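## Task

Pick up the file standing in the cup and use it as a punch, pushing the steel dowel jammed in the metal block out through the block's small hole so the dowel ends up resting on the bench. The cup must stay upright, and no object may drop more than 5 cm.

## Robot and tools

Robot: two UR7e arms, left_arm and right_arm, each carrying a Robotiq 140 two-finger gripper with a wrist camera (cam_left_wrist, cam_right_wrist, both 896x504). The fingers can fold at a hinge. A grip on the outer quarter of the pads behaves normally. A grip nearer the palm may hold thin parts loosely or not at all. Fingertips pushed end-on into a surface fold easily unless the gripper is fully closed.

Frame: all reported poses and velocities are in the scene frame. Its origin is at table-top height, midway between the nominal bases. +x points out over the table, +z points up, and left_arm sits on the +y side. Calibrated bases: left_arm at (+0.046, +0.339, +0.030) m, right_arm at (+0.058, -0.411, +0.030) m. A gripper's fingers point along its own +z axis and close along its own y axis. end_effector_position is the point between the pads when they are shut; the fingertips reach about 33 mm past it with the pads 40 mm or less apart, and about 9 mm past it when fully open.

The 18-number row: this layout is used by execute_actions and move. It is one flat list covering both arms. Numbers 1-9 are for left_arm: dx, dy, dz, rx, ry, rz, gripper position, force_limit, speed. Numbers 10-18 are the same nine for right_arm. Every number lies in [-1, 1]. dx, dy and dz are an offset along the scene axes, where 1.0 = 0.6 m. rx, ry and rz form one rotation vector, where 1.0 = 180 degrees, and the turn is about the hand's own position. The offset counts from that arm's "Hand target" as it stands when the action or move begins; it is not a pose. Six zeros re-request the current Hand target. Gripper position is absolute: +1 is open at 140 mm, the pads touch near -0.8, and -1 closes until blocked. force_limit runs from -1 to +1, for roughly 14 N up to 58 N of pad force in a slow close. Gripper speed runs from -1 (about 30 mm/s) to +1 (about 250 mm/s). A faster close grips much harder. To leave a gripper unchanged, resend its previous three numbers, because a 0 counts as a command. Each control step clips the commanded orientation to within 32 degrees of the measured one.

execute_actions(actions, cameras): actions is a list of actions. Each action is up to 15 rows, one per 1/30 s step; a shorter action holds its last row for the remaining steps. Every row in an action is an offset from the start-of-action Hand target, so repeating an action moves the arm further. cameras is a list of names, ["all"] or []. An empty actions list returns state plus images.

move(target, speed, blend, stop_force, zero, blocking, cameras): the arms travel in a straight line toward the offsets. target is one 18-number row or a list of up to 15 rows, all measured from the same start Hand targets. speed is the top speed in m/s, from 0.002 to 3.6, default 0.25; turning is capped at twice that in rad/s. It can be one number or one per target. blend is a corner-rounding distance in m; 0 means stop at each point. stop_force is in N, from 3 to 120, shared by both arms. It ends an arm's path when the push against its motion reaches that level. Do not use it when the gripper rotates, and leave it out when pulling away from a contact. zero (default true) re-zeros the force baseline before the move. blocking=false returns after about 0.5 s and cannot be combined with stop_force. The paths do not avoid obstacles. A move lasts at most 10 s. The result adds a "move:" line with the ending (done, off_target, moving, held, fault) and any limits (paced, held).

Other tools: wait(seconds 0-10) lets time pass while commands hold. stop() brakes a running move. zoom_image(camera, region=[x0,y0,x1,y1] in image pixels, at most 504x504) gives a close-up of the latest picture. zero_wrist_force(arm) re-zeros the wrist sensor. read_manual(section) returns only licence text. finished_scene(scene = 1 or 2) ends the scene and cannot be undone.

Reading results: object_status codes are 0 moving, 1 blocked while opening, 2 blocked while closing (a real grip), and 3 at the commanded spot or pads closed (possibly empty). position_measured is in counts: 3 is open, 139 is about 60 mm, 200 is about 20 mm, 230 is pads together. Wrist force and Wrist torque are given in the gripper's own axes and show the push from the surface into the arm. A third line gives the peak since the last report. Wrist depth is a 7x7 grid of distances in mm ahead of the camera, rows separated by " / "; "-" means no value. Joint torques include the arm's own weight. The gripper often stops short of Hand target; the next command asks for it again, and a remaining gap can be sent as an extra offset.

Things to avoid: a contact torque at the joint limit, or about 150 N of outside force, freezes that arm for 10 s. The wrist joints only manage about 10 N m. The arms are stiff, so aim only slightly past a firm contact, move slowly near contact, and use stop_force. Keep the arms from hitting or squeezing each other. Motors warn at 70 °C and lock at 85 °C for 30-60 s. Do not tip the cup, drop anything more than 5 cm, release parts while they move, or leave anything off the table. Avoid paths that pass close to an arm's own base.

Each tool is called after "Request:" in YAML: its name, and indented under it one key for each argument.

## Session

Request:
execute_actions:
  actions: []

Scene clock: 0.00 s.
left_arm: end_effector_position=(+0.4425, +0.4194, +0.2914) position_measured=3 object_status=3 end_effector_quat_wxyz=(+0.322, +0.768, -0.122, +0.540) | right_arm: end_effector_position=(+0.2420, -0.0585, +0.3428) position_measured=3 object_status=3 end_effector_quat_wxyz=(+0.035, -0.445, +0.893, -0.060)
Joint positions: left_arm=[0.647 -1.504 2.54 -3.503 -2.8 3.408] | right_arm=[0.819 -1.828 1.711 -1.473 -1.708 -0.066]
Joint velocities: within noise
Joint torques (N m): no reading
Motor temperatures (°C): left_arm=[27 37 41 32 37 50] | right_arm=[40 41 39 34 33 46]
Wrist force (N): no reading
Wrist torque (N m): no reading
Wrist force, peak (N): no reading
Wrist depth (mm): cam_left_wrist=[- 2311 3146 3731 4581 - - / 607 768 2967 4212 3002 - - / 549 635 770 964 1293 3627 3731 / 471 137 617 731 897 137 3002 / - 116 513 592 704 134 96 / - 393 440 468 381 659 96 / - 347 385 389 474 554 -] | cam_right_wrist=[489 468 451 433 416 400 387 / 520 496 476 451 436 421 404 / 552 525 503 485 462 443 427 / 585 132 524 512 489 142 443 / - 104 570 541 519 132 98 / - 623 608 579 550 533 98 / - 691 653 615 585 561 -]
Hand target: left_arm +0.4425, +0.4194, +0.2914; +0.322, +0.768, -0.122, +0.540 | right_arm +0.2420, -0.0585, +0.3428; +0.035, -0.445, +0.893, -0.060
Tool commands: left_gripper/position=+1.0 left_gripper/force_limit=+1.0 left_gripper/speed=+1.0 right_gripper/position=+1.0 right_gripper/force_limit=+1.0 right_gripper/speed=+1.0

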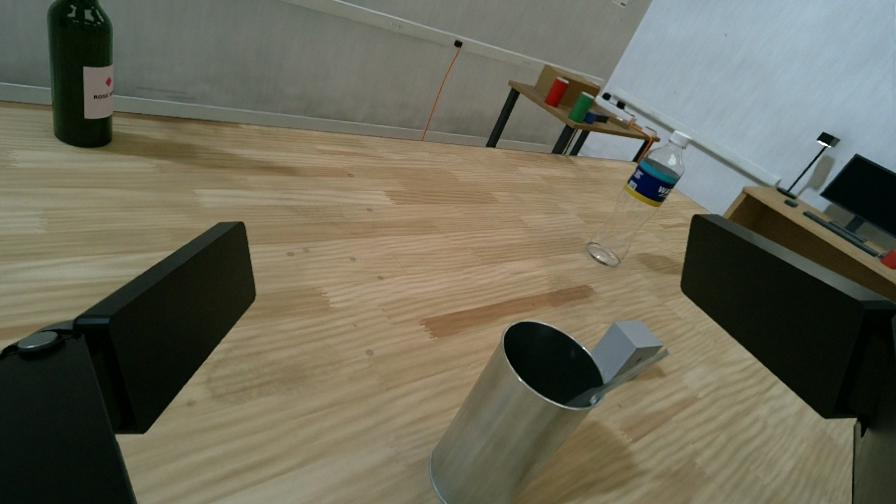

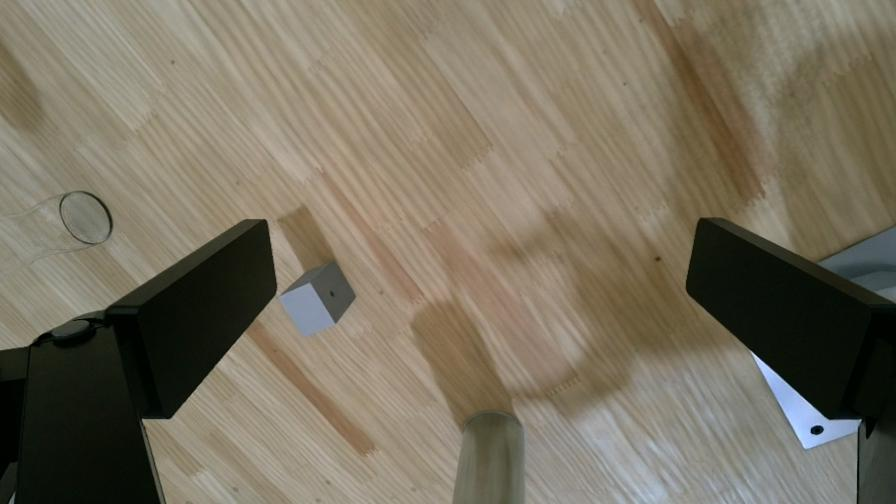

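Request:
zoom_image:
  camera: "cam_right_wrist"
  region: [220, 180, 440, 380]

Request:
zoom_image:
  camera: "cam_left_wrist"
  region: [400, 280, 720, 504]

Request:
zoom_image:
  camera: "cam_right_wrist"
  region: [680, 180, 896, 480]

Scaled by 2.291.

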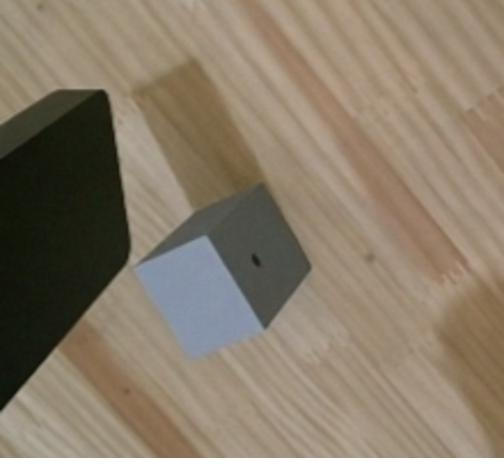

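Scaled by 1.575.

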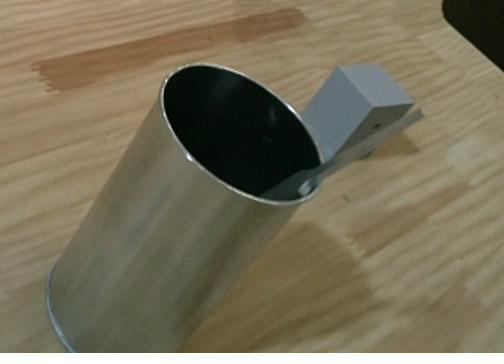

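Scaled by 1.680.

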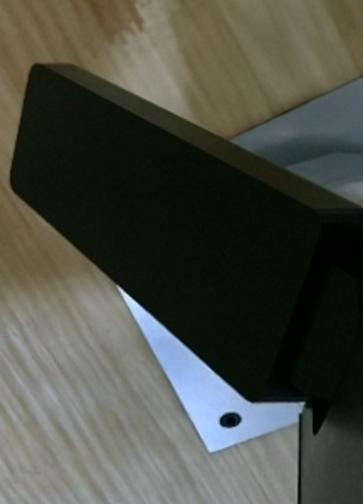

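Request:
zoom_image:
  camera: "cam_left_wrist"
  region: [560, 310, 690, 420]

Request:
zoom_image:
  camera: "cam_right_wrist"
  region: [270, 250, 370, 345]

Scaled by 3.877.

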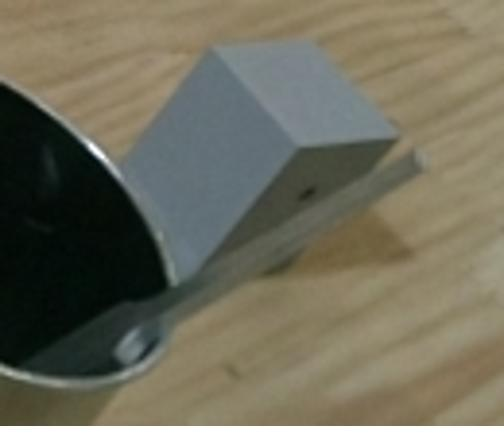

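Scaled by 5.040.

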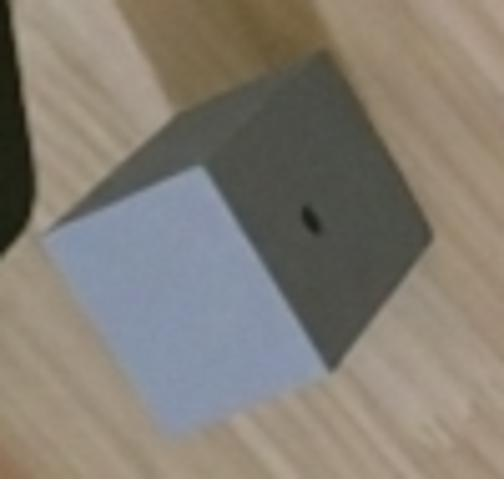

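Request:
move:
  target: [0,0,0,0,0,0,1,1,1, 0.08,0.08,0.0,0.144,-0.110,0.0255,1,1,1]
  speed: 0.4
  cameras: ["cam_right_wrist"]

Scene clock: 7.27 s.
left_arm: end_effector_position=(+0.4425, +0.4194, +0.2914) position_measured=3 object_status=3 end_effector_quat_wxyz=(+0.322, +0.768, -0.122, +0.540) | right_arm: end_effector_position=(+0.2900, -0.0105, +0.3428) position_measured=3 object_status=3 end_effector_quat_wxyz=(+0.287, -0.444, +0.846, +0.068)
Joint positions: left_arm=[0.647 -1.504 2.54 -3.503 -2.8 3.408] | right_arm=[0.739 -2.069 2.125 -2.226 -1.607 -0.199]
Joint torques (N m): left_arm=[-1.04 -16.94 -13.51 -2.8 -1.54 0.24] | right_arm=[8.2 -0.86 -19.87 -6.29 -0.36 1.37]
Wrist force (N): left_arm=[-0.1 -0.2 0.1] | right_arm=[-0.5 -0.4 -0.3]
Wrist torque (N m): left_arm=[-0.04 0.02 -0.01] | right_arm=[-0.03 0.23 0.26]
Wrist force, peak (N): left_arm=[-0.6 -0.5 -0.1] | right_arm=[-0.2 -0.8 -0.4]
Wrist depth (mm): cam_left_wrist=[550 - - 3306 4080 - - / 616 804 1049 - 2311 3957 - / 556 637 764 974 1262 2511 3348 / 474 137 616 725 913 138 3482 / - 116 509 586 689 135 101 / - 389 437 476 384 659 96 / - 348 381 392 470 553 -] | cam_right_wrist=[496 477 433 435 417 398 385 / 585 557 533 498 478 454 424 / 707 665 630 573 551 533 500 / 2209 126 759 678 656 142 566 / - 104 990 923 833 132 98 / - 97 - 1189 1066 1022 98 / - - - 2812 561 492 -]
Hand target: left_arm +0.4425, +0.4194, +0.2914; +0.322, +0.768, -0.122, +0.540 | right_arm +0.2900, -0.0105, +0.3428; +0.288, -0.444, +0.846, +0.068
Off the commanded pose: left_arm 0.000 m, 0 deg | right_arm 0.000 m, 0 deg.
move: done
camera_calibration:
cam_right_wrist: T_world_to_cam=[[-0.786594, 0.601795, -0.138247, 0.292195], [0.267143, 0.533528, 0.802486, -0.347344], [0.556691, 0.594299, -0.580435, 0.186686], [0, 0, 0, 1]] pos_world=[0.218703, -0.101471, 0.427492]
Images, in order (width x height): cam_right_wrist 896x504.

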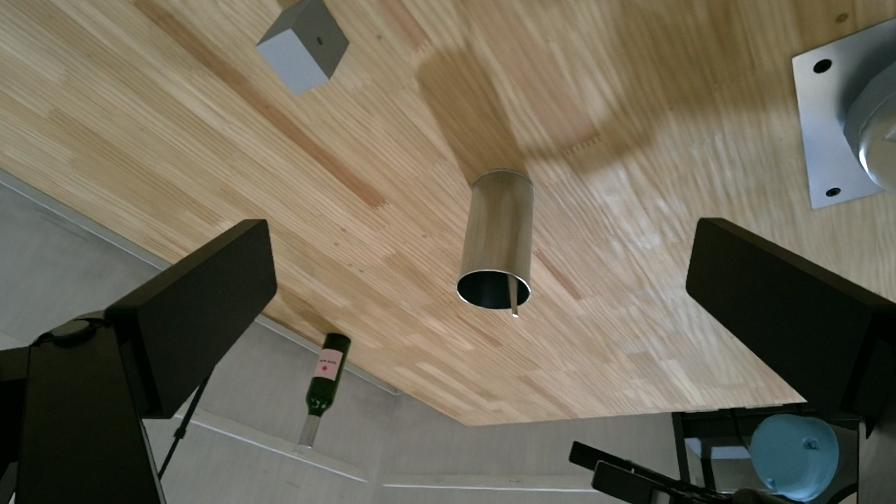

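Request:
zoom_image:
  camera: "cam_right_wrist"
  region: [430, 160, 570, 340]

Request:
zoom_image:
  camera: "cam_right_wrist"
  region: [240, 0, 370, 110]

Scaled by 2.800.

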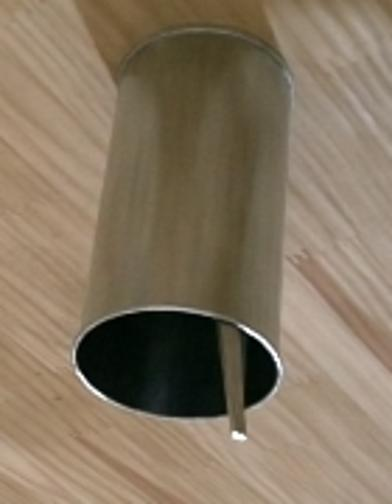

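Scaled by 3.877.

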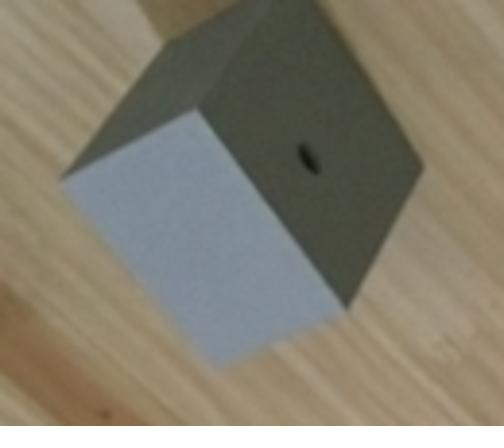

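Request:
move:
  target: [-0.0658,-0.0973,-0.1357,0.0485,-0.2111,-0.228,1,1,1, 0.4,-0.0442,-0.305,-0.0723,0.0293,0.6416,1,1,1]
  speed: 0.4
  cameras: ["all"]

Scene clock: 29.53 s.
left_arm: end_effector_position=(+0.4269, +0.3954, +0.2585) position_measured=3 object_status=3 end_effector_quat_wxyz=(+0.347, +0.671, -0.276, +0.594) | right_arm: end_effector_position=(+0.4037, -0.0231, +0.2562) position_measured=3 object_status=3 end_effector_quat_wxyz=(-0.183, +0.795, -0.556, -0.158) end_effector_velocity=(+0.000, +0.000, +0.000) end_effector_angular_velocity=(+0.000, -0.003, +0.006)
Joint positions: left_arm=[0.665 -1.279 2.53 -3.325 -3.081 4.07] | right_arm=[0.241 -1.73 1.962 -1.898 -1.091 -1.618]
Joint velocities: left_arm=[within noise] | right_arm=[0 0.001 0 0 0 -0.006]
Joint torques (N m): left_arm=[-4.38 -34.59 -14.36 -4.66 0.18 -1.8] | right_arm=[8.98 -8.54 -17.77 -4.56 -0.68 -1.36]
Wrist force (N): left_arm=[-0.5 -0.1 0.4] | right_arm=[-0.2 -0.2 -0.3]
Wrist torque (N m): left_arm=[-0.10 0.04 -0.19] | right_arm=[0.01 0.18 0.28]
Wrist force, peak (N): left_arm=[-4.1 -0.2 1.3] | right_arm=[1.0 -1.7 0.4]
Wrist depth (mm): cam_left_wrist=[- - 3146 - - 458 452 / 2511 - - 2665 - 3785 454 / - - 1084 1262 1353 4145 3348 / 645 137 759 832 926 138 1145 / - 116 569 547 587 134 101 / - 421 459 356 472 523 96 / - 367 381 359 405 436 -] | cam_right_wrist=[374 363 353 339 328 318 308 / 429 414 400 384 369 357 341 / 503 479 454 437 421 406 393 / 596 132 420 515 492 142 430 / - 104 421 625 575 132 98 / - 853 850 785 682 545 98 / - 2133 2079 1044 927 496 -]
Hand target: left_arm +0.4269, +0.3954, +0.2586; +0.347, +0.671, -0.276, +0.594 (not the last commanded pose) | right_arm +0.4037, -0.0230, +0.2561; -0.183, +0.795, -0.556, -0.158 (not the last commanded pose)
Off the commanded pose: left_arm 0.064 m, 35 deg | right_arm 0.159 m, 61 deg.
move: held (left_arm; a check stopped the path), off_target (right_arm; braked when a check withheld steps of left_arm); limits=held
pose unreachable (left arm): on one or more control steps of this call, first in action 0 (counted from 0), this arm could not follow its commanded pose, so it was not sent that pose on those steps. It may still have moved: this result reports where it is.
cause: moving toward the commanded pose would bring two parts of the arm too close to each other (its gripper and another part of the arm, with joints 4 (wrist 1) to 6 (wrist 3) between them, 4 mm apart when it was first held).
camera_calibration:
cam_left_wrist: T_world_to_cam=[[-0.794896, -0.592633, 0.130103, 0.548853], [-0.33295, 0.246793, -0.910076, 0.284146], [0.507232, -0.766733, -0.393492, 0.331281], [0, 0, 0, 1]] pos_world=[0.362851, 0.509147, 0.317544]
cam_right_wrist: T_world_to_cam=[[-0.944078, -0.309229, -0.11443, 0.41371], [-0.289548, 0.611502, 0.736361, -0.0579836], [-0.15773, 0.728315, -0.666842, 0.394229], [0, 0, 0, 1]] pos_world=[0.435967, -0.123735, 0.352927]

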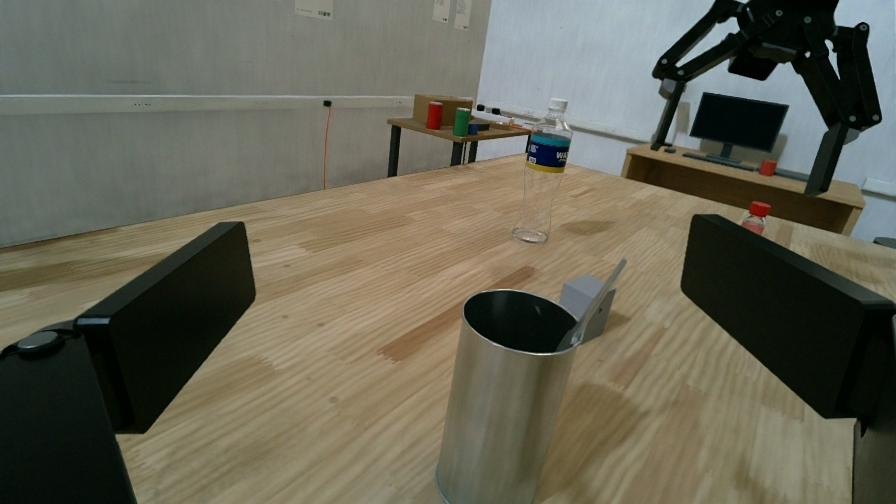

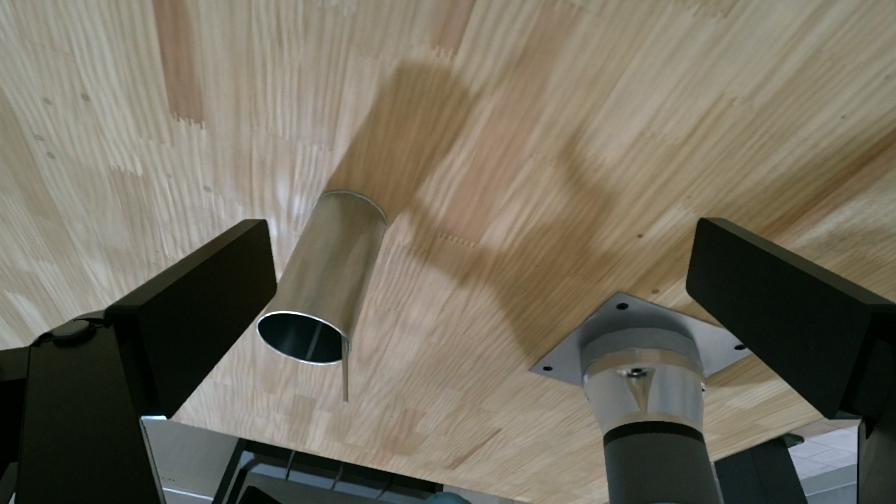

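Request:
zoom_image:
  camera: "cam_left_wrist"
  region: [540, 240, 650, 370]

Request:
zoom_image:
  camera: "cam_right_wrist"
  region: [240, 280, 400, 420]

Scaled by 3.877.

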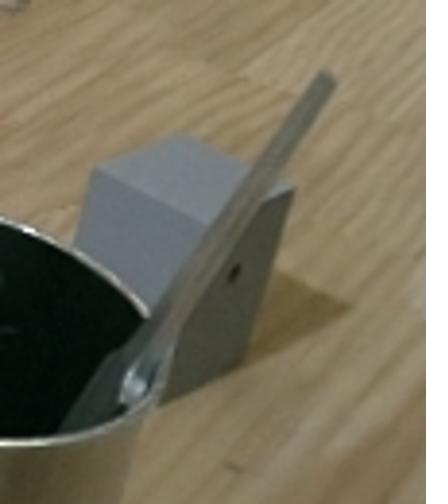

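Scaled by 3.150.

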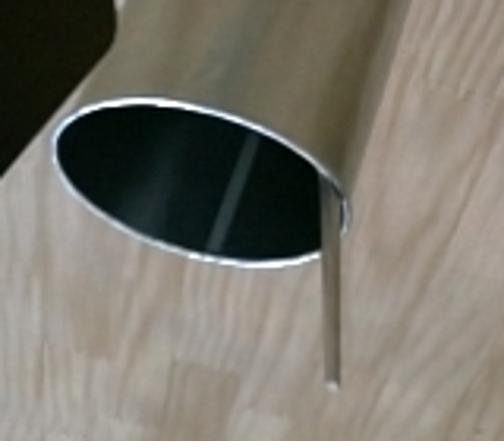

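Request:
move:
  target: [0,0,0,0,0,0,1,1,1, 0.2105,-0.0232,-0.1603,-0.0378,0.0154,0.338,1,1,1]
  speed: 0.4
  cameras: ["cam_right_wrist"]

Scene clock: 33.40 s.
left_arm: end_effector_position=(+0.4269, +0.3954, +0.2586) position_measured=3 object_status=3 end_effector_quat_wxyz=(+0.347, +0.671, -0.276, +0.594) | right_arm: end_effector_position=(+0.5299, -0.0369, +0.1600) position_measured=3 object_status=3 end_effector_quat_wxyz=(-0.020, +0.972, -0.089, -0.215)
Joint positions: left_arm=[0.665 -1.279 2.53 -3.325 -3.081 4.07] | right_arm=[0.294 -1.062 1.278 -1.402 -1.36 -2.666]
Joint torques (N m): left_arm=[7.59 -23.96 -20.51 -4.78 0.15 -1.77] | right_arm=[-7.49 -35.27 -23.84 -3.8 0.32 -1.36]
Wrist force (N): left_arm=[-0.5 0.0 0.4] | right_arm=[-0.5 -0.7 -0.2]
Wrist torque (N m): left_arm=[-0.08 0.07 -0.19] | right_arm=[-0.08 0.23 0.29]
Wrist force, peak (N): left_arm=[-0.8 0.2 0.6] | right_arm=[-1.2 1.4 -0.7]
Wrist depth (mm): cam_left_wrist=[2778 - 3577 4281 530 3436 - / 2271 2194 - 2441 570 3731 - / - 2902 3577 1262 622 3731 3577 / 661 137 759 829 904 138 1182 / - 116 566 546 589 134 101 / - 421 457 356 474 521 96 / - 362 380 362 404 437 -] | cam_right_wrist=[242 243 243 244 243 243 242 / 273 274 274 223 267 272 272 / 296 312 312 312 311 311 311 / 268 132 360 361 362 142 351 / - 104 431 431 433 132 98 / - 514 537 536 537 539 98 / - 566 660 705 707 703 -]
Hand target: left_arm +0.4269, +0.3954, +0.2586; +0.347, +0.671, -0.276, +0.594 | right_arm +0.5300, -0.0370, +0.1599; -0.020, +0.972, -0.089, -0.215
Off the commanded pose: left_arm 0.000 m, 0 deg | right_arm 0.000 m, 0 deg.
move: done
camera_calibration:
cam_right_wrist: T_world_to_cam=[[-0.187516, -0.982261, 0.000984779, 0.0734063], [-0.68796, 0.132049, 0.713635, 0.254941], [-0.701106, 0.13314, -0.700517, 0.631389], [0, 0, 0, 1]] pos_world=[0.631825, -0.0456238, 0.260292]
Images, in order (width x height): cam_right_wrist 896x504.

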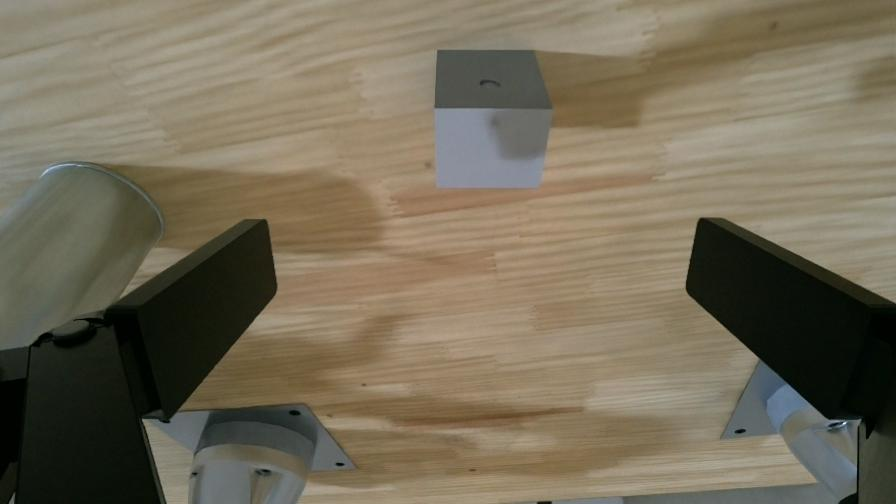

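Request:
zoom_image:
  camera: "cam_right_wrist"
  region: [420, 35, 570, 200]

Request:
zoom_image:
  camera: "cam_right_wrist"
  region: [460, 60, 520, 110]

Scaled by 3.055.

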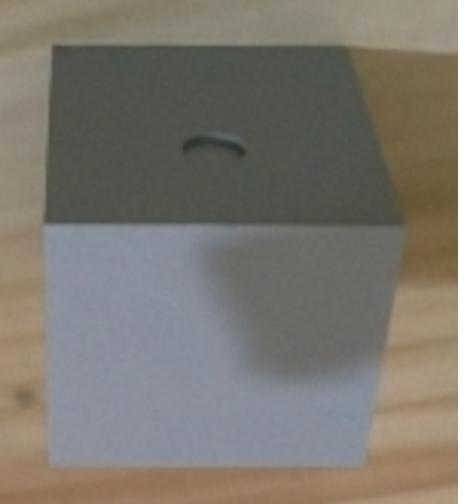

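Scaled by 8.400.

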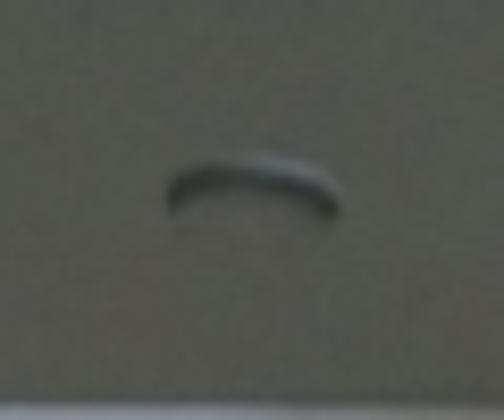

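Request:
move:
  target: [-0.0448,-0.3107,0.0823,0.5517,0.1098,-0.1135,-0.08,1,1, -0.0417,-0.0123,-0.05,-0.0253,-0.1365,0,0.2,1,1]
  speed: 0.4
  cameras: ["all"]

Scene clock: 49.63 s.
left_arm: end_effector_position=(+0.4269, +0.3940, +0.2589) position_measured=139 object_status=0 end_effector_quat_wxyz=(+0.343, +0.673, -0.278, +0.593) | right_arm: end_effector_position=(+0.5281, -0.0375, +0.1577) position_measured=104 object_status=3 end_effector_quat_wxyz=(-0.018, +0.976, -0.089, -0.199)
Joint positions: left_arm=[0.662 -1.294 2.533 -3.313 -3.07 4.076] | right_arm=[0.301 -1.086 1.316 -1.448 -1.373 -2.653]
Joint torques (N m): left_arm=[7.28 -10.79 -21.04 -4.77 -4.88 2.36] | right_arm=[-6.07 -35.39 -33.73 1.05 2.07 -1.37]
Wrist force (N): left_arm=[-0.6 -0.7 0.5] | right_arm=[-0.4 -0.6 -0.1]
Wrist torque (N m): left_arm=[-0.21 0.02 -0.07] | right_arm=[-0.07 0.20 0.19]
Wrist force, peak (N): left_arm=[7.2 3.5 0.0] | right_arm=[-0.5 -0.9 -0.6]
Wrist depth (mm): cam_left_wrist=[- - - 4145 524 4748 3577 / 1963 2464 3678 2418 557 3391 - / - 3036 1084 1198 598 3146 3529 / 628 696 149 819 138 974 1084 / 521 92 101 537 140 90 719 / - - 430 356 307 72 72 / - - - 359 340 - 74] | cam_right_wrist=[241 242 241 242 242 241 240 / 270 270 270 221 270 270 269 / 295 306 306 307 305 305 305 / 270 342 148 352 342 340 351 / 250 88 108 416 412 93 86 / - 89 484 505 506 - 71 / - 71 648 648 641 - -]
Hand target: left_arm +0.4269, +0.3941, +0.2589; +0.343, +0.673, -0.278, +0.593 (not the last commanded pose) | right_arm +0.5281, -0.0375, +0.1577; -0.018, +0.976, -0.089, -0.199 (not the last commanded pose)
Off the commanded pose: left_arm 0.193 m, 103 deg | right_arm 0.037 m, 23 deg.
move: held (left_arm; a check stopped the path), off_target (right_arm; braked when a check withheld steps of left_arm); limits=held
pose unreachable (left arm): on one or more control steps of this call, first in action 0 (counted from 0), this arm could not follow its commanded pose, so it was not sent that pose on those steps. It may still have moved: this result reports where it is.
cause: moving toward the commanded pose would bring two parts of the arm too close to each other (its gripper and another part of the arm, with joints 4 (wrist 1) to 6 (wrist 3) between them, 3 mm apart when it was first held).
camera_calibration:
cam_left_wrist: T_world_to_cam=[[-0.794102, -0.594909, 0.124439, 0.549997], [-0.334241, 0.256451, -0.906926, 0.280651], [0.507626, -0.761785, -0.402491, 0.330575], [0, 0, 0, 1]] pos_world=[0.362751, 0.507052, 0.319143]
cam_right_wrist: T_world_to_cam=[[-0.187269, -0.982308, 0.000916041, 0.0723279], [-0.710368, 0.13607, 0.690552, 0.271017], [-0.678459, 0.128668, -0.723282, 0.620022], [0, 0, 0, 1]] pos_world=[0.626727, -0.0456059, 0.261234]

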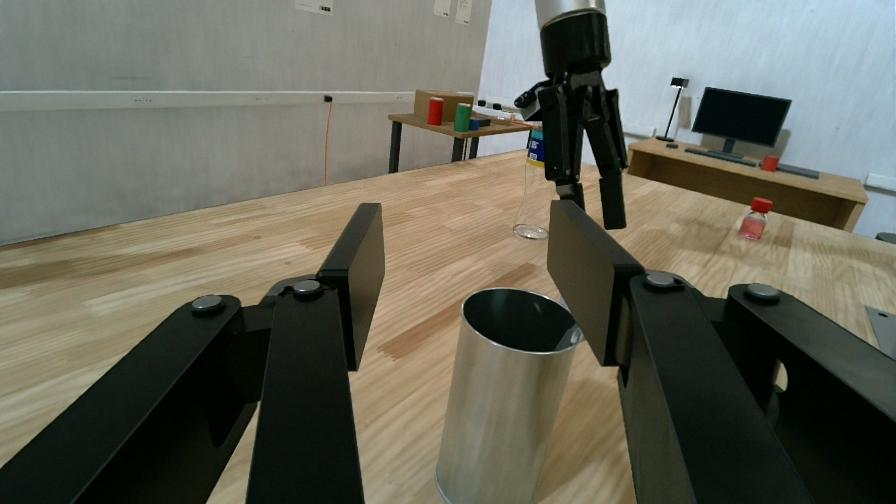

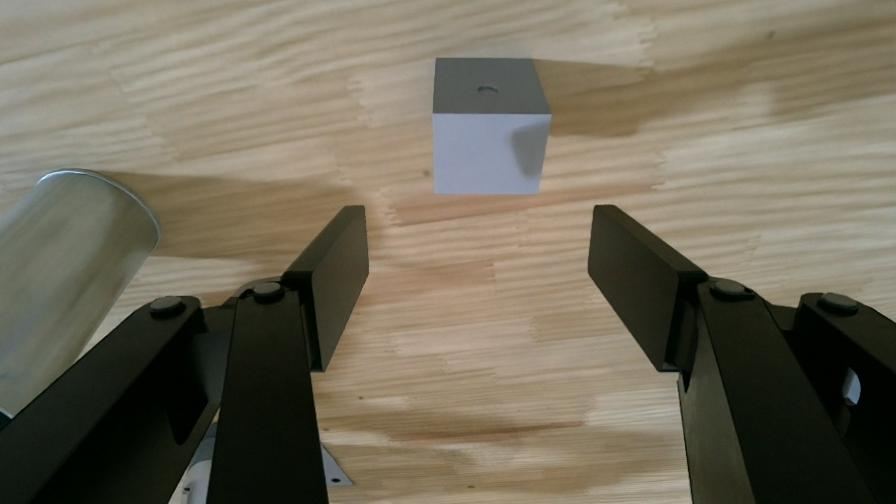

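Request:
move:
  target:
    - [0.0135,0.0265,0.1185,-0.0199,0.0894,0.0805,-0.08,1,1, -0.0377,-0.0108,-0.0462,-0.0233,-0.1259,0,0.2,1,1]
    - [-0.0448,-0.3085,0.0818,0.5517,0.1098,-0.1135,-0.08,1,1, -0.0377,-0.0108,-0.0462,-0.0233,-0.1259,0,0.2,1,1]
  speed: 0.4
  blend: [0.02,0]
  cameras: ["all"]

Scene clock: 56.87 s.
left_arm: end_effector_position=(+0.4001, +0.2090, +0.3080) position_measured=139 object_status=3 end_effector_quat_wxyz=(-0.161, +0.722, -0.673, +0.004) | right_arm: end_effector_position=(+0.5055, -0.0440, +0.1300) position_measured=104 object_status=3 end_effector_quat_wxyz=(+0.000, +0.996, -0.091, +0.000)
Joint positions: left_arm=[-0.965 -1.977 1.905 -1.422 -1.256 3.623] | right_arm=[0.414 -1.318 1.745 -1.997 -1.57 -2.505]
Joint torques (N m): left_arm=[-6.8 -2.83 -18.76 -1.55 -0.63 2.14] | right_arm=[-7.48 -38.25 -10.03 -5.71 -1.4 1.72]
Wrist force (N): left_arm=[-1.3 0.0 0.4] | right_arm=[-0.4 -0.3 -0.4]
Wrist torque (N m): left_arm=[-0.13 0.38 -0.03] | right_arm=[-0.06 0.08 -0.02]
Wrist force, peak (N): left_arm=[-2.7 -1.3 0.7] | right_arm=[-2.0 -0.3 0.0]
Wrist depth (mm): cam_left_wrist=[486 453 427 400 384 366 348 / 536 494 460 399 416 393 374 / 591 552 504 407 448 428 398 / 663 616 149 524 139 456 420 / 773 92 99 584 139 90 357 / - - 659 651 632 72 71 / - - - 746 - - 74] | cam_right_wrist=[236 235 235 235 234 233 233 / 248 249 247 245 247 246 245 / 263 263 261 194 258 260 260 / 276 277 149 277 270 272 275 / 262 88 108 295 293 93 84 / - 89 312 314 314 - 71 / - 71 338 338 336 - -]
Hand target: left_arm +0.4000, +0.2090, +0.3079; -0.161, +0.722, -0.673, +0.004 | right_arm +0.5055, -0.0440, +0.1300; +0.000, +0.996, -0.091, +0.000
Off the commanded pose: left_arm 0.000 m, 0 deg | right_arm 0.000 m, 0 deg.
move: done
camera_calibration:
cam_left_wrist: T_world_to_cam=[[-0.975119, -0.039131, -0.218202, 0.474257], [-0.152666, 0.832228, 0.533, -0.272736], [0.160737, 0.55305, -0.817496, 0.214852], [0, 0, 0, 1]] pos_world=[0.386285, 0.126712, 0.424493]
cam_right_wrist: T_world_to_cam=[[-0.187177, -0.982325, -0.00140999, 0.062004], [-0.919466, 0.174694, 0.352228, 0.426403], [-0.345757, 0.0672254, -0.935913, 0.44232], [0, 0, 0, 1]] pos_world=[0.556604, -0.0433169, 0.263869]

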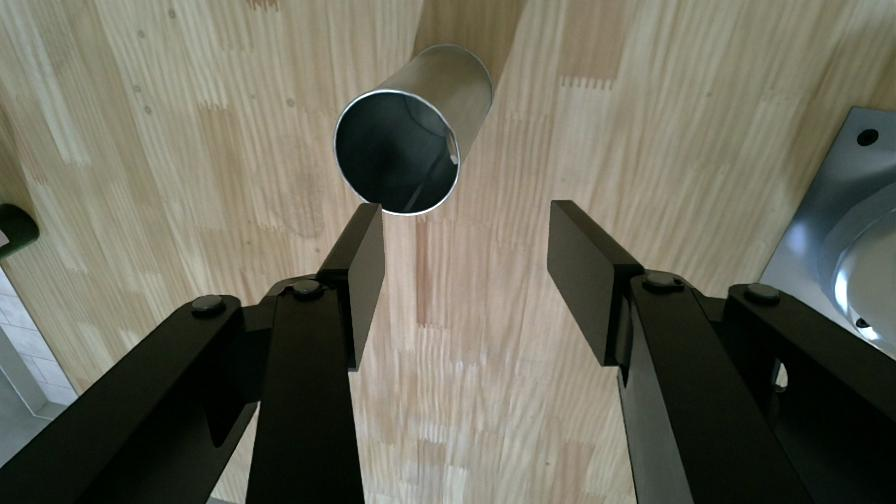

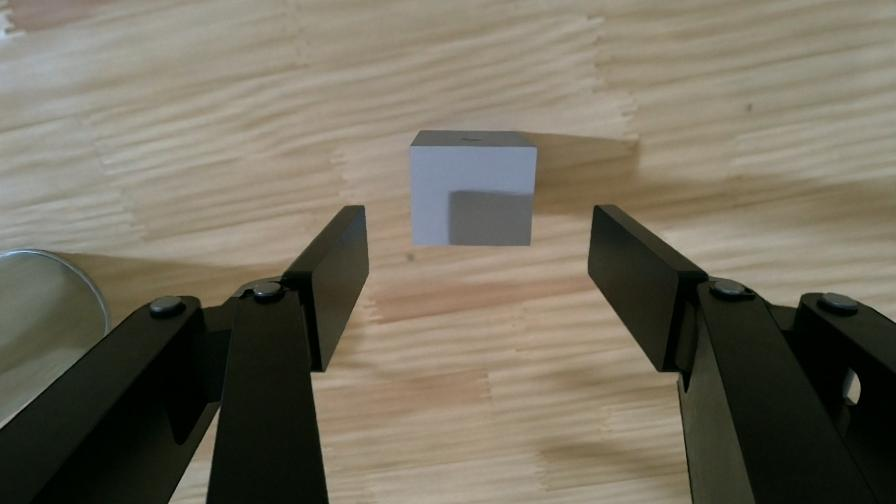

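Request:
zoom_image:
  camera: "cam_left_wrist"
  region: [330, 40, 500, 220]

Request:
zoom_image:
  camera: "cam_left_wrist"
  region: [410, 110, 480, 190]

Scaled by 2.800.

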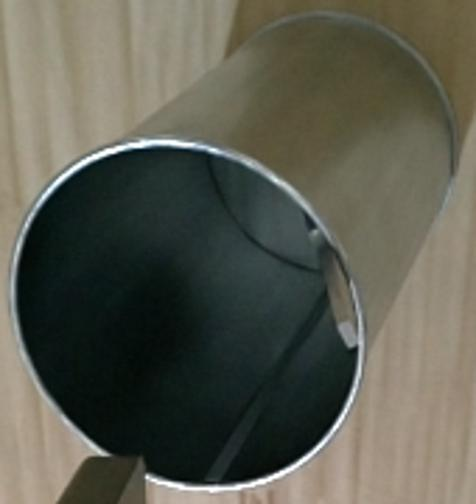

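Scaled by 6.300.

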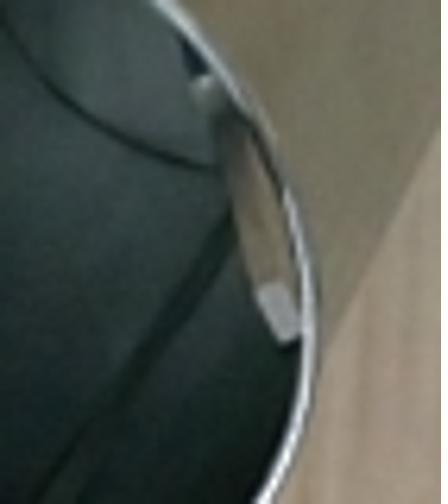

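Request:
move:
  target: [0.0218,-0.0053,-0.0688,-0.0307,-0.0165,0.079,-0.08,1,1, 0.0025,-0.0027,-0.0933,0,0,0,0.2,1,1]
  speed: 0.2
  cameras: ["all"]

Scene clock: 68.83 s.
left_arm: end_effector_position=(+0.4131, +0.2059, +0.2666) position_measured=139 object_status=3 end_effector_quat_wxyz=(-0.143, +0.806, -0.573, +0.034) | right_arm: end_effector_position=(+0.5070, -0.0457, +0.0740) position_measured=104 object_status=3 end_effector_quat_wxyz=(+0.000, +0.996, -0.091, +0.000)
Joint positions: left_arm=[-0.915 -1.96 2.006 -1.586 -1.277 3.416] | right_arm=[0.41 -1.253 1.82 -2.137 -1.57 -2.509]
Joint torques (N m): left_arm=[-12 -19 -34.01 -3 2.97 -0.03] | right_arm=[-1.61 -37.23 -32.33 -0.34 -0.67 -0.08]
Wrist force (N): left_arm=[-2.0 -0.5 0.7] | right_arm=[-0.3 0.1 -0.5]
Wrist torque (N m): left_arm=[-0.24 0.49 -0.03] | right_arm=[0.02 0.06 -0.01]
Wrist force, peak (N): left_arm=[-2.0 -0.3 1.7] | right_arm=[-0.4 -0.2 -1.5]
Wrist depth (mm): cam_left_wrist=[453 425 394 374 350 331 310 / 494 459 420 340 371 350 329 / 541 496 458 372 394 374 349 / 598 545 148 456 139 396 370 / 675 92 99 498 139 90 373 / - - 552 547 519 72 72 / - - - 598 - - 74] | cam_right_wrist=[185 184 184 184 184 183 182 / 195 194 194 194 193 193 192 / 206 205 205 140 199 203 203 / 218 218 149 145 145 213 216 / - 89 108 231 230 93 85 / - 89 243 247 246 - 71 / - - 264 265 264 - -]
Hand target: left_arm +0.4131, +0.2058, +0.2667; -0.143, +0.806, -0.573, +0.035 | right_arm +0.5070, -0.0456, +0.0740; +0.000, +0.996, -0.091, +0.000
Off the commanded pose: left_arm 0.000 m, 0 deg | right_arm 0.000 m, 0 deg.
move: done
camera_calibration:
cam_left_wrist: T_world_to_cam=[[-0.920906, -0.298318, -0.250876, 0.517478], [-0.382975, 0.812275, 0.439932, -0.122073], [0.0725405, 0.501215, -0.862277, 0.239648], [0, 0, 0, 1]] pos_world=[0.412414, 0.133415, 0.390169]
cam_right_wrist: T_world_to_cam=[[-0.187228, -0.982316, -0.001267, 0.0605167], [-0.919409, 0.174783, 0.352332, 0.447698], [-0.345879, 0.0671312, -0.935874, 0.39047], [0, 0, 0, 1]] pos_world=[0.558004, -0.0450165, 0.20777]

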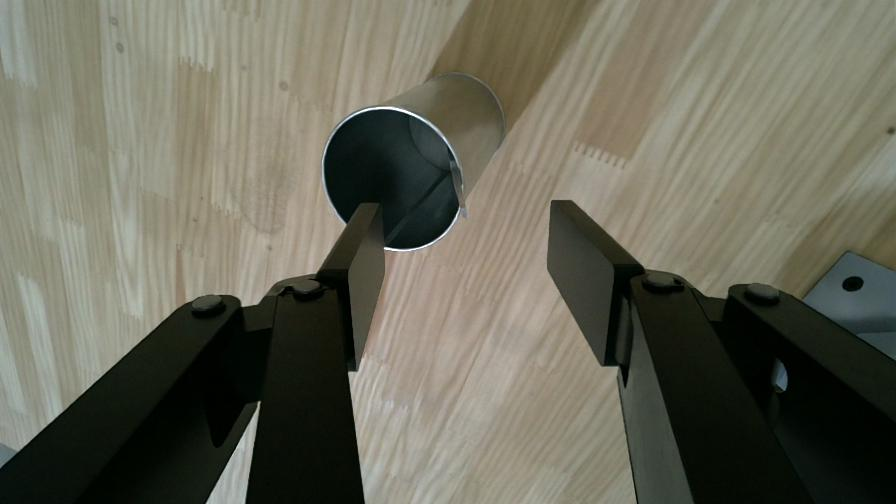

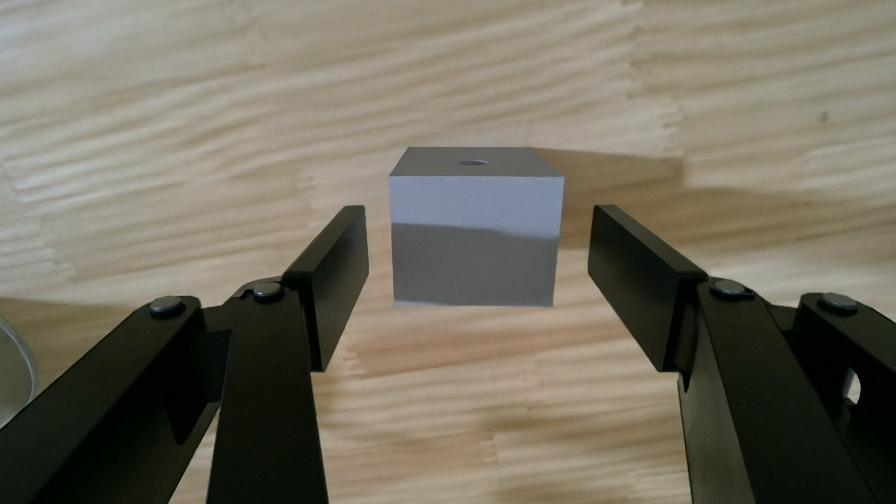

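Request:
zoom_image:
  camera: "cam_left_wrist"
  region: [420, 130, 500, 230]

Scaled by 5.040.

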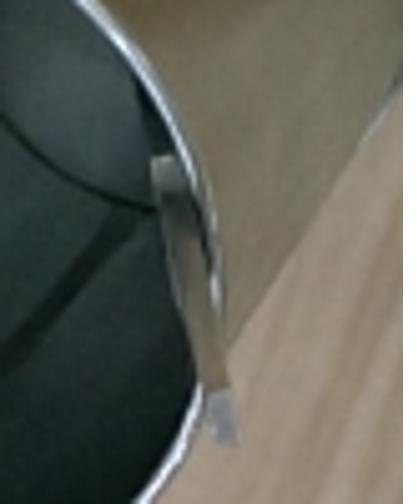

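Request:
move:
  target: [0.0345,0.0135,-0.1168,0,0,0,-0.08,1,1, 0,0,0,0,0,0,-1,0,-1]
  speed: 0.15
  cameras: ["all"]

Scene clock: 72.37 s.
left_arm: end_effector_position=(+0.4338, +0.2139, +0.1966) position_measured=139 object_status=3 end_effector_quat_wxyz=(-0.143, +0.806, -0.573, +0.035) | right_arm: end_effector_position=(+0.5070, -0.0456, +0.0740) position_measured=152 object_status=0 end_effector_quat_wxyz=(+0.000, +0.996, -0.091, +0.000)
Joint positions: left_arm=[-0.852 -1.893 2.15 -1.817 -1.276 3.482] | right_arm=[0.41 -1.253 1.82 -2.137 -1.57 -2.509]
Joint torques (N m): left_arm=[-12.68 -22.33 -13.54 -5.08 -1.67 -1.68] | right_arm=[6.12 -33.82 -25.28 -4.37 -1.5 1.76]
Wrist force (N): left_arm=[-1.8 -0.1 0.6] | right_arm=[-3.5 0.0 -9.4]
Wrist torque (N m): left_arm=[-0.23 0.41 -0.18] | right_arm=[0.35 0.13 -0.07]
Wrist force, peak (N): left_arm=[-1.6 0.1 2.7] | right_arm=[-3.5 -0.2 -9.4]
Wrist depth (mm): cam_left_wrist=[371 349 324 304 287 269 255 / 405 374 346 276 305 287 268 / 446 406 244 258 321 304 285 / 487 442 149 273 140 324 304 / 540 92 98 404 139 90 311 / - - 452 443 418 72 71 / - - - 484 465 - 74] | cam_right_wrist=[185 185 184 184 184 183 182 / 195 195 194 193 193 193 192 / 206 206 206 140 200 204 203 / 219 218 215 145 144 216 216 / 234 - 88 231 132 89 223 / - - - 247 246 69 68 / - - - 264 265 - 66]
Hand target: left_arm +0.4338, +0.2139, +0.1966; -0.143, +0.806, -0.573, +0.035 | right_arm +0.5070, -0.0456, +0.0740; +0.000, +0.996, -0.091, +0.000
Off the commanded pose: left_arm 0.000 m, 0 deg | right_arm 0.000 m, 0 deg.
move: done
camera_calibration:
cam_left_wrist: T_world_to_cam=[[-0.920796, -0.298445, -0.251126, 0.521418], [-0.383181, 0.812401, 0.439519, -0.0896452], [0.0728428, 0.500935, -0.862414, 0.17373], [0, 0, 0, 1]] pos_world=[0.433114, 0.141415, 0.32017]
cam_right_wrist: T_world_to_cam=[[-0.18721, -0.982319, -0.00150216, 0.0606719], [-0.91946, 0.174692, 0.352245, 0.44778], [-0.345754, 0.0673249, -0.935907, 0.390537], [0, 0, 0, 1]] pos_world=[0.558104, -0.044917, 0.207869]

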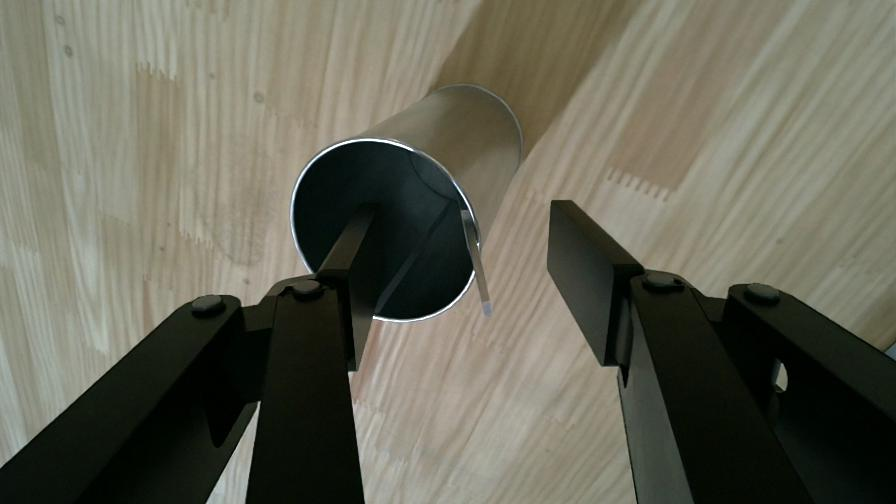

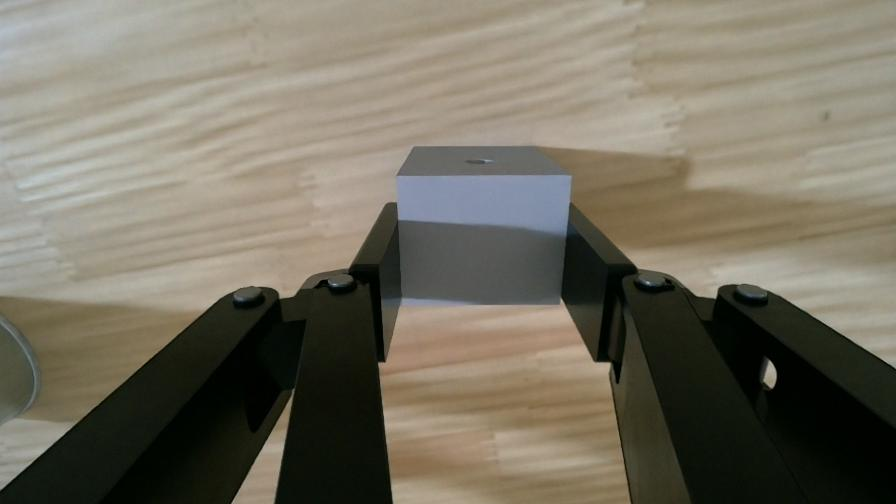

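Request:
move:
  target: [0,0,0,0,0,0,-1,0,-1, 0,0,0,0,0,0,-1,0,-1]
  speed: 0.15
  cameras: ["cam_left_wrist"]

Scene clock: 76.07 s.
left_arm: end_effector_position=(+0.4338, +0.2139, +0.1966) position_measured=229 object_status=0 end_effector_quat_wxyz=(-0.143, +0.806, -0.573, +0.035) | right_arm: end_effector_position=(+0.5070, -0.0456, +0.0740) position_measured=152 object_status=2 end_effector_quat_wxyz=(+0.000, +0.996, -0.091, +0.000)
Joint positions: left_arm=[-0.852 -1.893 2.15 -1.817 -1.276 3.482] | right_arm=[0.41 -1.253 1.82 -2.137 -1.57 -2.509]
Joint torques (N m): left_arm=[-11.68 -20.42 -14.05 -4.2 -1.58 -1.81] | right_arm=[6.28 -22.24 -6.64 -2.59 -2.36 1.81]
Wrist force (N): left_arm=[-1.7 -1.6 -1.8] | right_arm=[-3.5 0.0 -9.1]
Wrist torque (N m): left_arm=[0.11 0.41 -0.19] | right_arm=[0.35 0.14 -0.07]
Wrist force, peak (N): left_arm=[-1.8 -1.6 -2.2] | right_arm=[-3.6 -0.1 -9.6]
Wrist depth (mm): cam_left_wrist=[372 350 326 304 285 269 255 / 404 377 348 273 303 285 269 / 446 409 257 249 324 303 285 / 493 446 246 117 344 325 303 / 544 494 87 97 90 336 324 / 598 - 78 - - 72 340 / - - - - - - -] | cam_right_wrist=[185 185 184 184 183 183 182 / 195 195 195 194 193 193 192 / 207 206 206 140 200 204 203 / 220 218 215 144 144 216 215 / 234 83 88 231 132 89 224 / - - - 247 247 69 68 / - 69 - 265 264 - 65]
Hand target: left_arm +0.4338, +0.2139, +0.1966; -0.143, +0.806, -0.573, +0.035 | right_arm +0.5070, -0.0456, +0.0740; +0.000, +0.996, -0.091, +0.000
Off the commanded pose: left_arm 0.000 m, 0 deg | right_arm 0.000 m, 0 deg.
move: done
camera_calibration:
cam_left_wrist: T_world_to_cam=[[-0.920794, -0.29843, -0.251152, 0.521423], [-0.383187, 0.81236, 0.43959, -0.0896592], [0.0728389, 0.50101, -0.862371, 0.173707], [0, 0, 0, 1]] pos_world=[0.433114, 0.141415, 0.32017]
Images, in order (width x height): cam_left_wrist 896x504.

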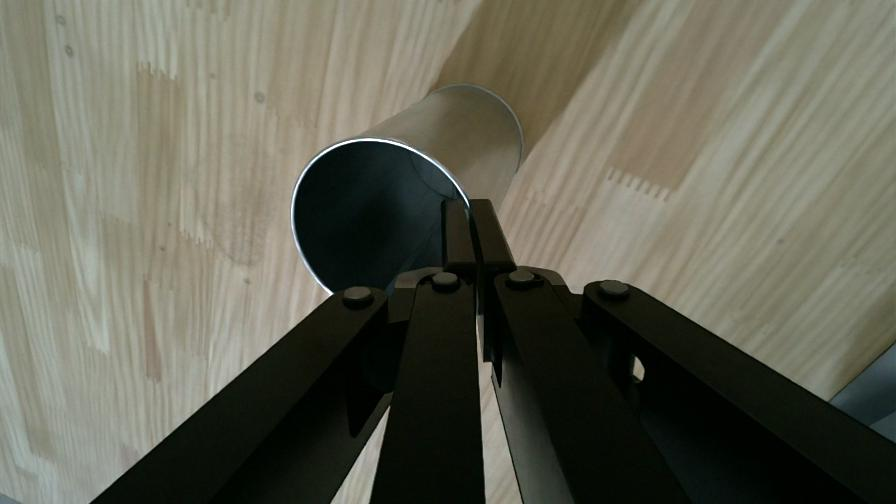

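Request:
move:
  target: [0,0,0,0,0,0,-1,0,-1, 0,0,0.02,0,0,0,-1,0,-1]
  speed: 0.08
  cameras: ["cam_right_wrist"]

Request:
zoom_image:
  camera: "cam_right_wrist"
  region: [340, 120, 640, 400]

Scene clock: 77.03 s.
left_arm: end_effector_position=(+0.4338, +0.2139, +0.1966) position_measured=229 object_status=2 end_effector_quat_wxyz=(-0.143, +0.806, -0.573, +0.035) | right_arm: end_effector_position=(+0.5071, -0.0456, +0.0862) position_measured=152 object_status=2 end_effector_quat_wxyz=(+0.000, +0.996, -0.091, +0.000)
Joint positions: left_arm=[-0.852 -1.893 2.15 -1.817 -1.276 3.482] | right_arm=[0.41 -1.268 1.805 -2.107 -1.57 -2.509]
Joint torques (N m): left_arm=[-10.89 -17.75 -14.35 -2.66 -1.47 -1.85] | right_arm=[6.56 -27.35 -12.68 -6.32 1.37 1.72]
Wrist force (N): left_arm=[-1.7 -1.4 -1.7] | right_arm=[-0.4 0.1 4.0]
Wrist torque (N m): left_arm=[0.16 0.40 -0.19] | right_arm=[0.00 0.07 -0.01]
Wrist force, peak (N): left_arm=[-2.0 -1.7 -2.1] | right_arm=[-3.6 -0.1 -9.5]
Wrist depth (mm): cam_left_wrist=[371 348 323 304 286 269 255 / 405 375 346 273 303 286 269 / 442 405 256 250 322 304 285 / 484 442 246 117 343 324 301 / 537 491 87 97 90 336 323 / 609 - 78 - - 72 340 / - - - - - - -] | cam_right_wrist=[196 196 195 195 195 194 193 / 207 206 206 206 205 204 203 / 218 219 217 140 212 216 215 / 233 231 226 144 144 229 228 / 247 89 88 244 132 89 237 / - - - 261 261 69 68 / - 69 - 281 281 - 66]
Hand target: left_arm +0.4338, +0.2139, +0.1966; -0.143, +0.806, -0.573, +0.035 | right_arm +0.5070, -0.0456, +0.0860; +0.000, +0.996, -0.091, +0.000
Off the commanded pose: left_arm 0.000 m, 0 deg | right_arm 0.000 m, 0 deg.
move: done
camera_calibration:
cam_right_wrist: T_world_to_cam=[[-0.187184, -0.982324, -0.00142756, 0.0606592], [-0.919498, 0.1747, 0.352142, 0.443526], [-0.345668, 0.067228, -0.935945, 0.401911], [0, 0, 0, 1]] pos_world=[0.558103, -0.0449169, 0.220069]
Images, in order (width x height): cam_right_wrist 896x504.

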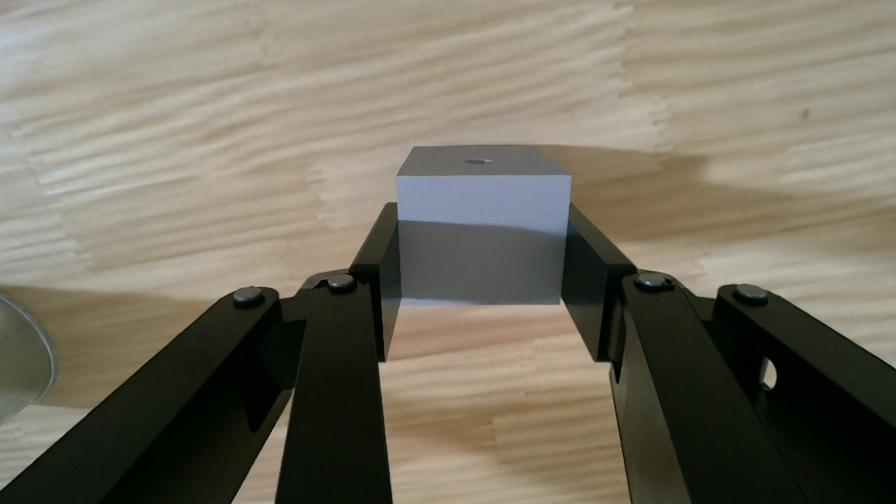

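Scaled by 1.680.

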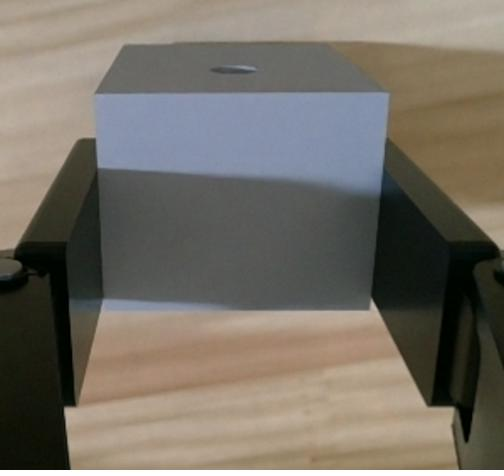

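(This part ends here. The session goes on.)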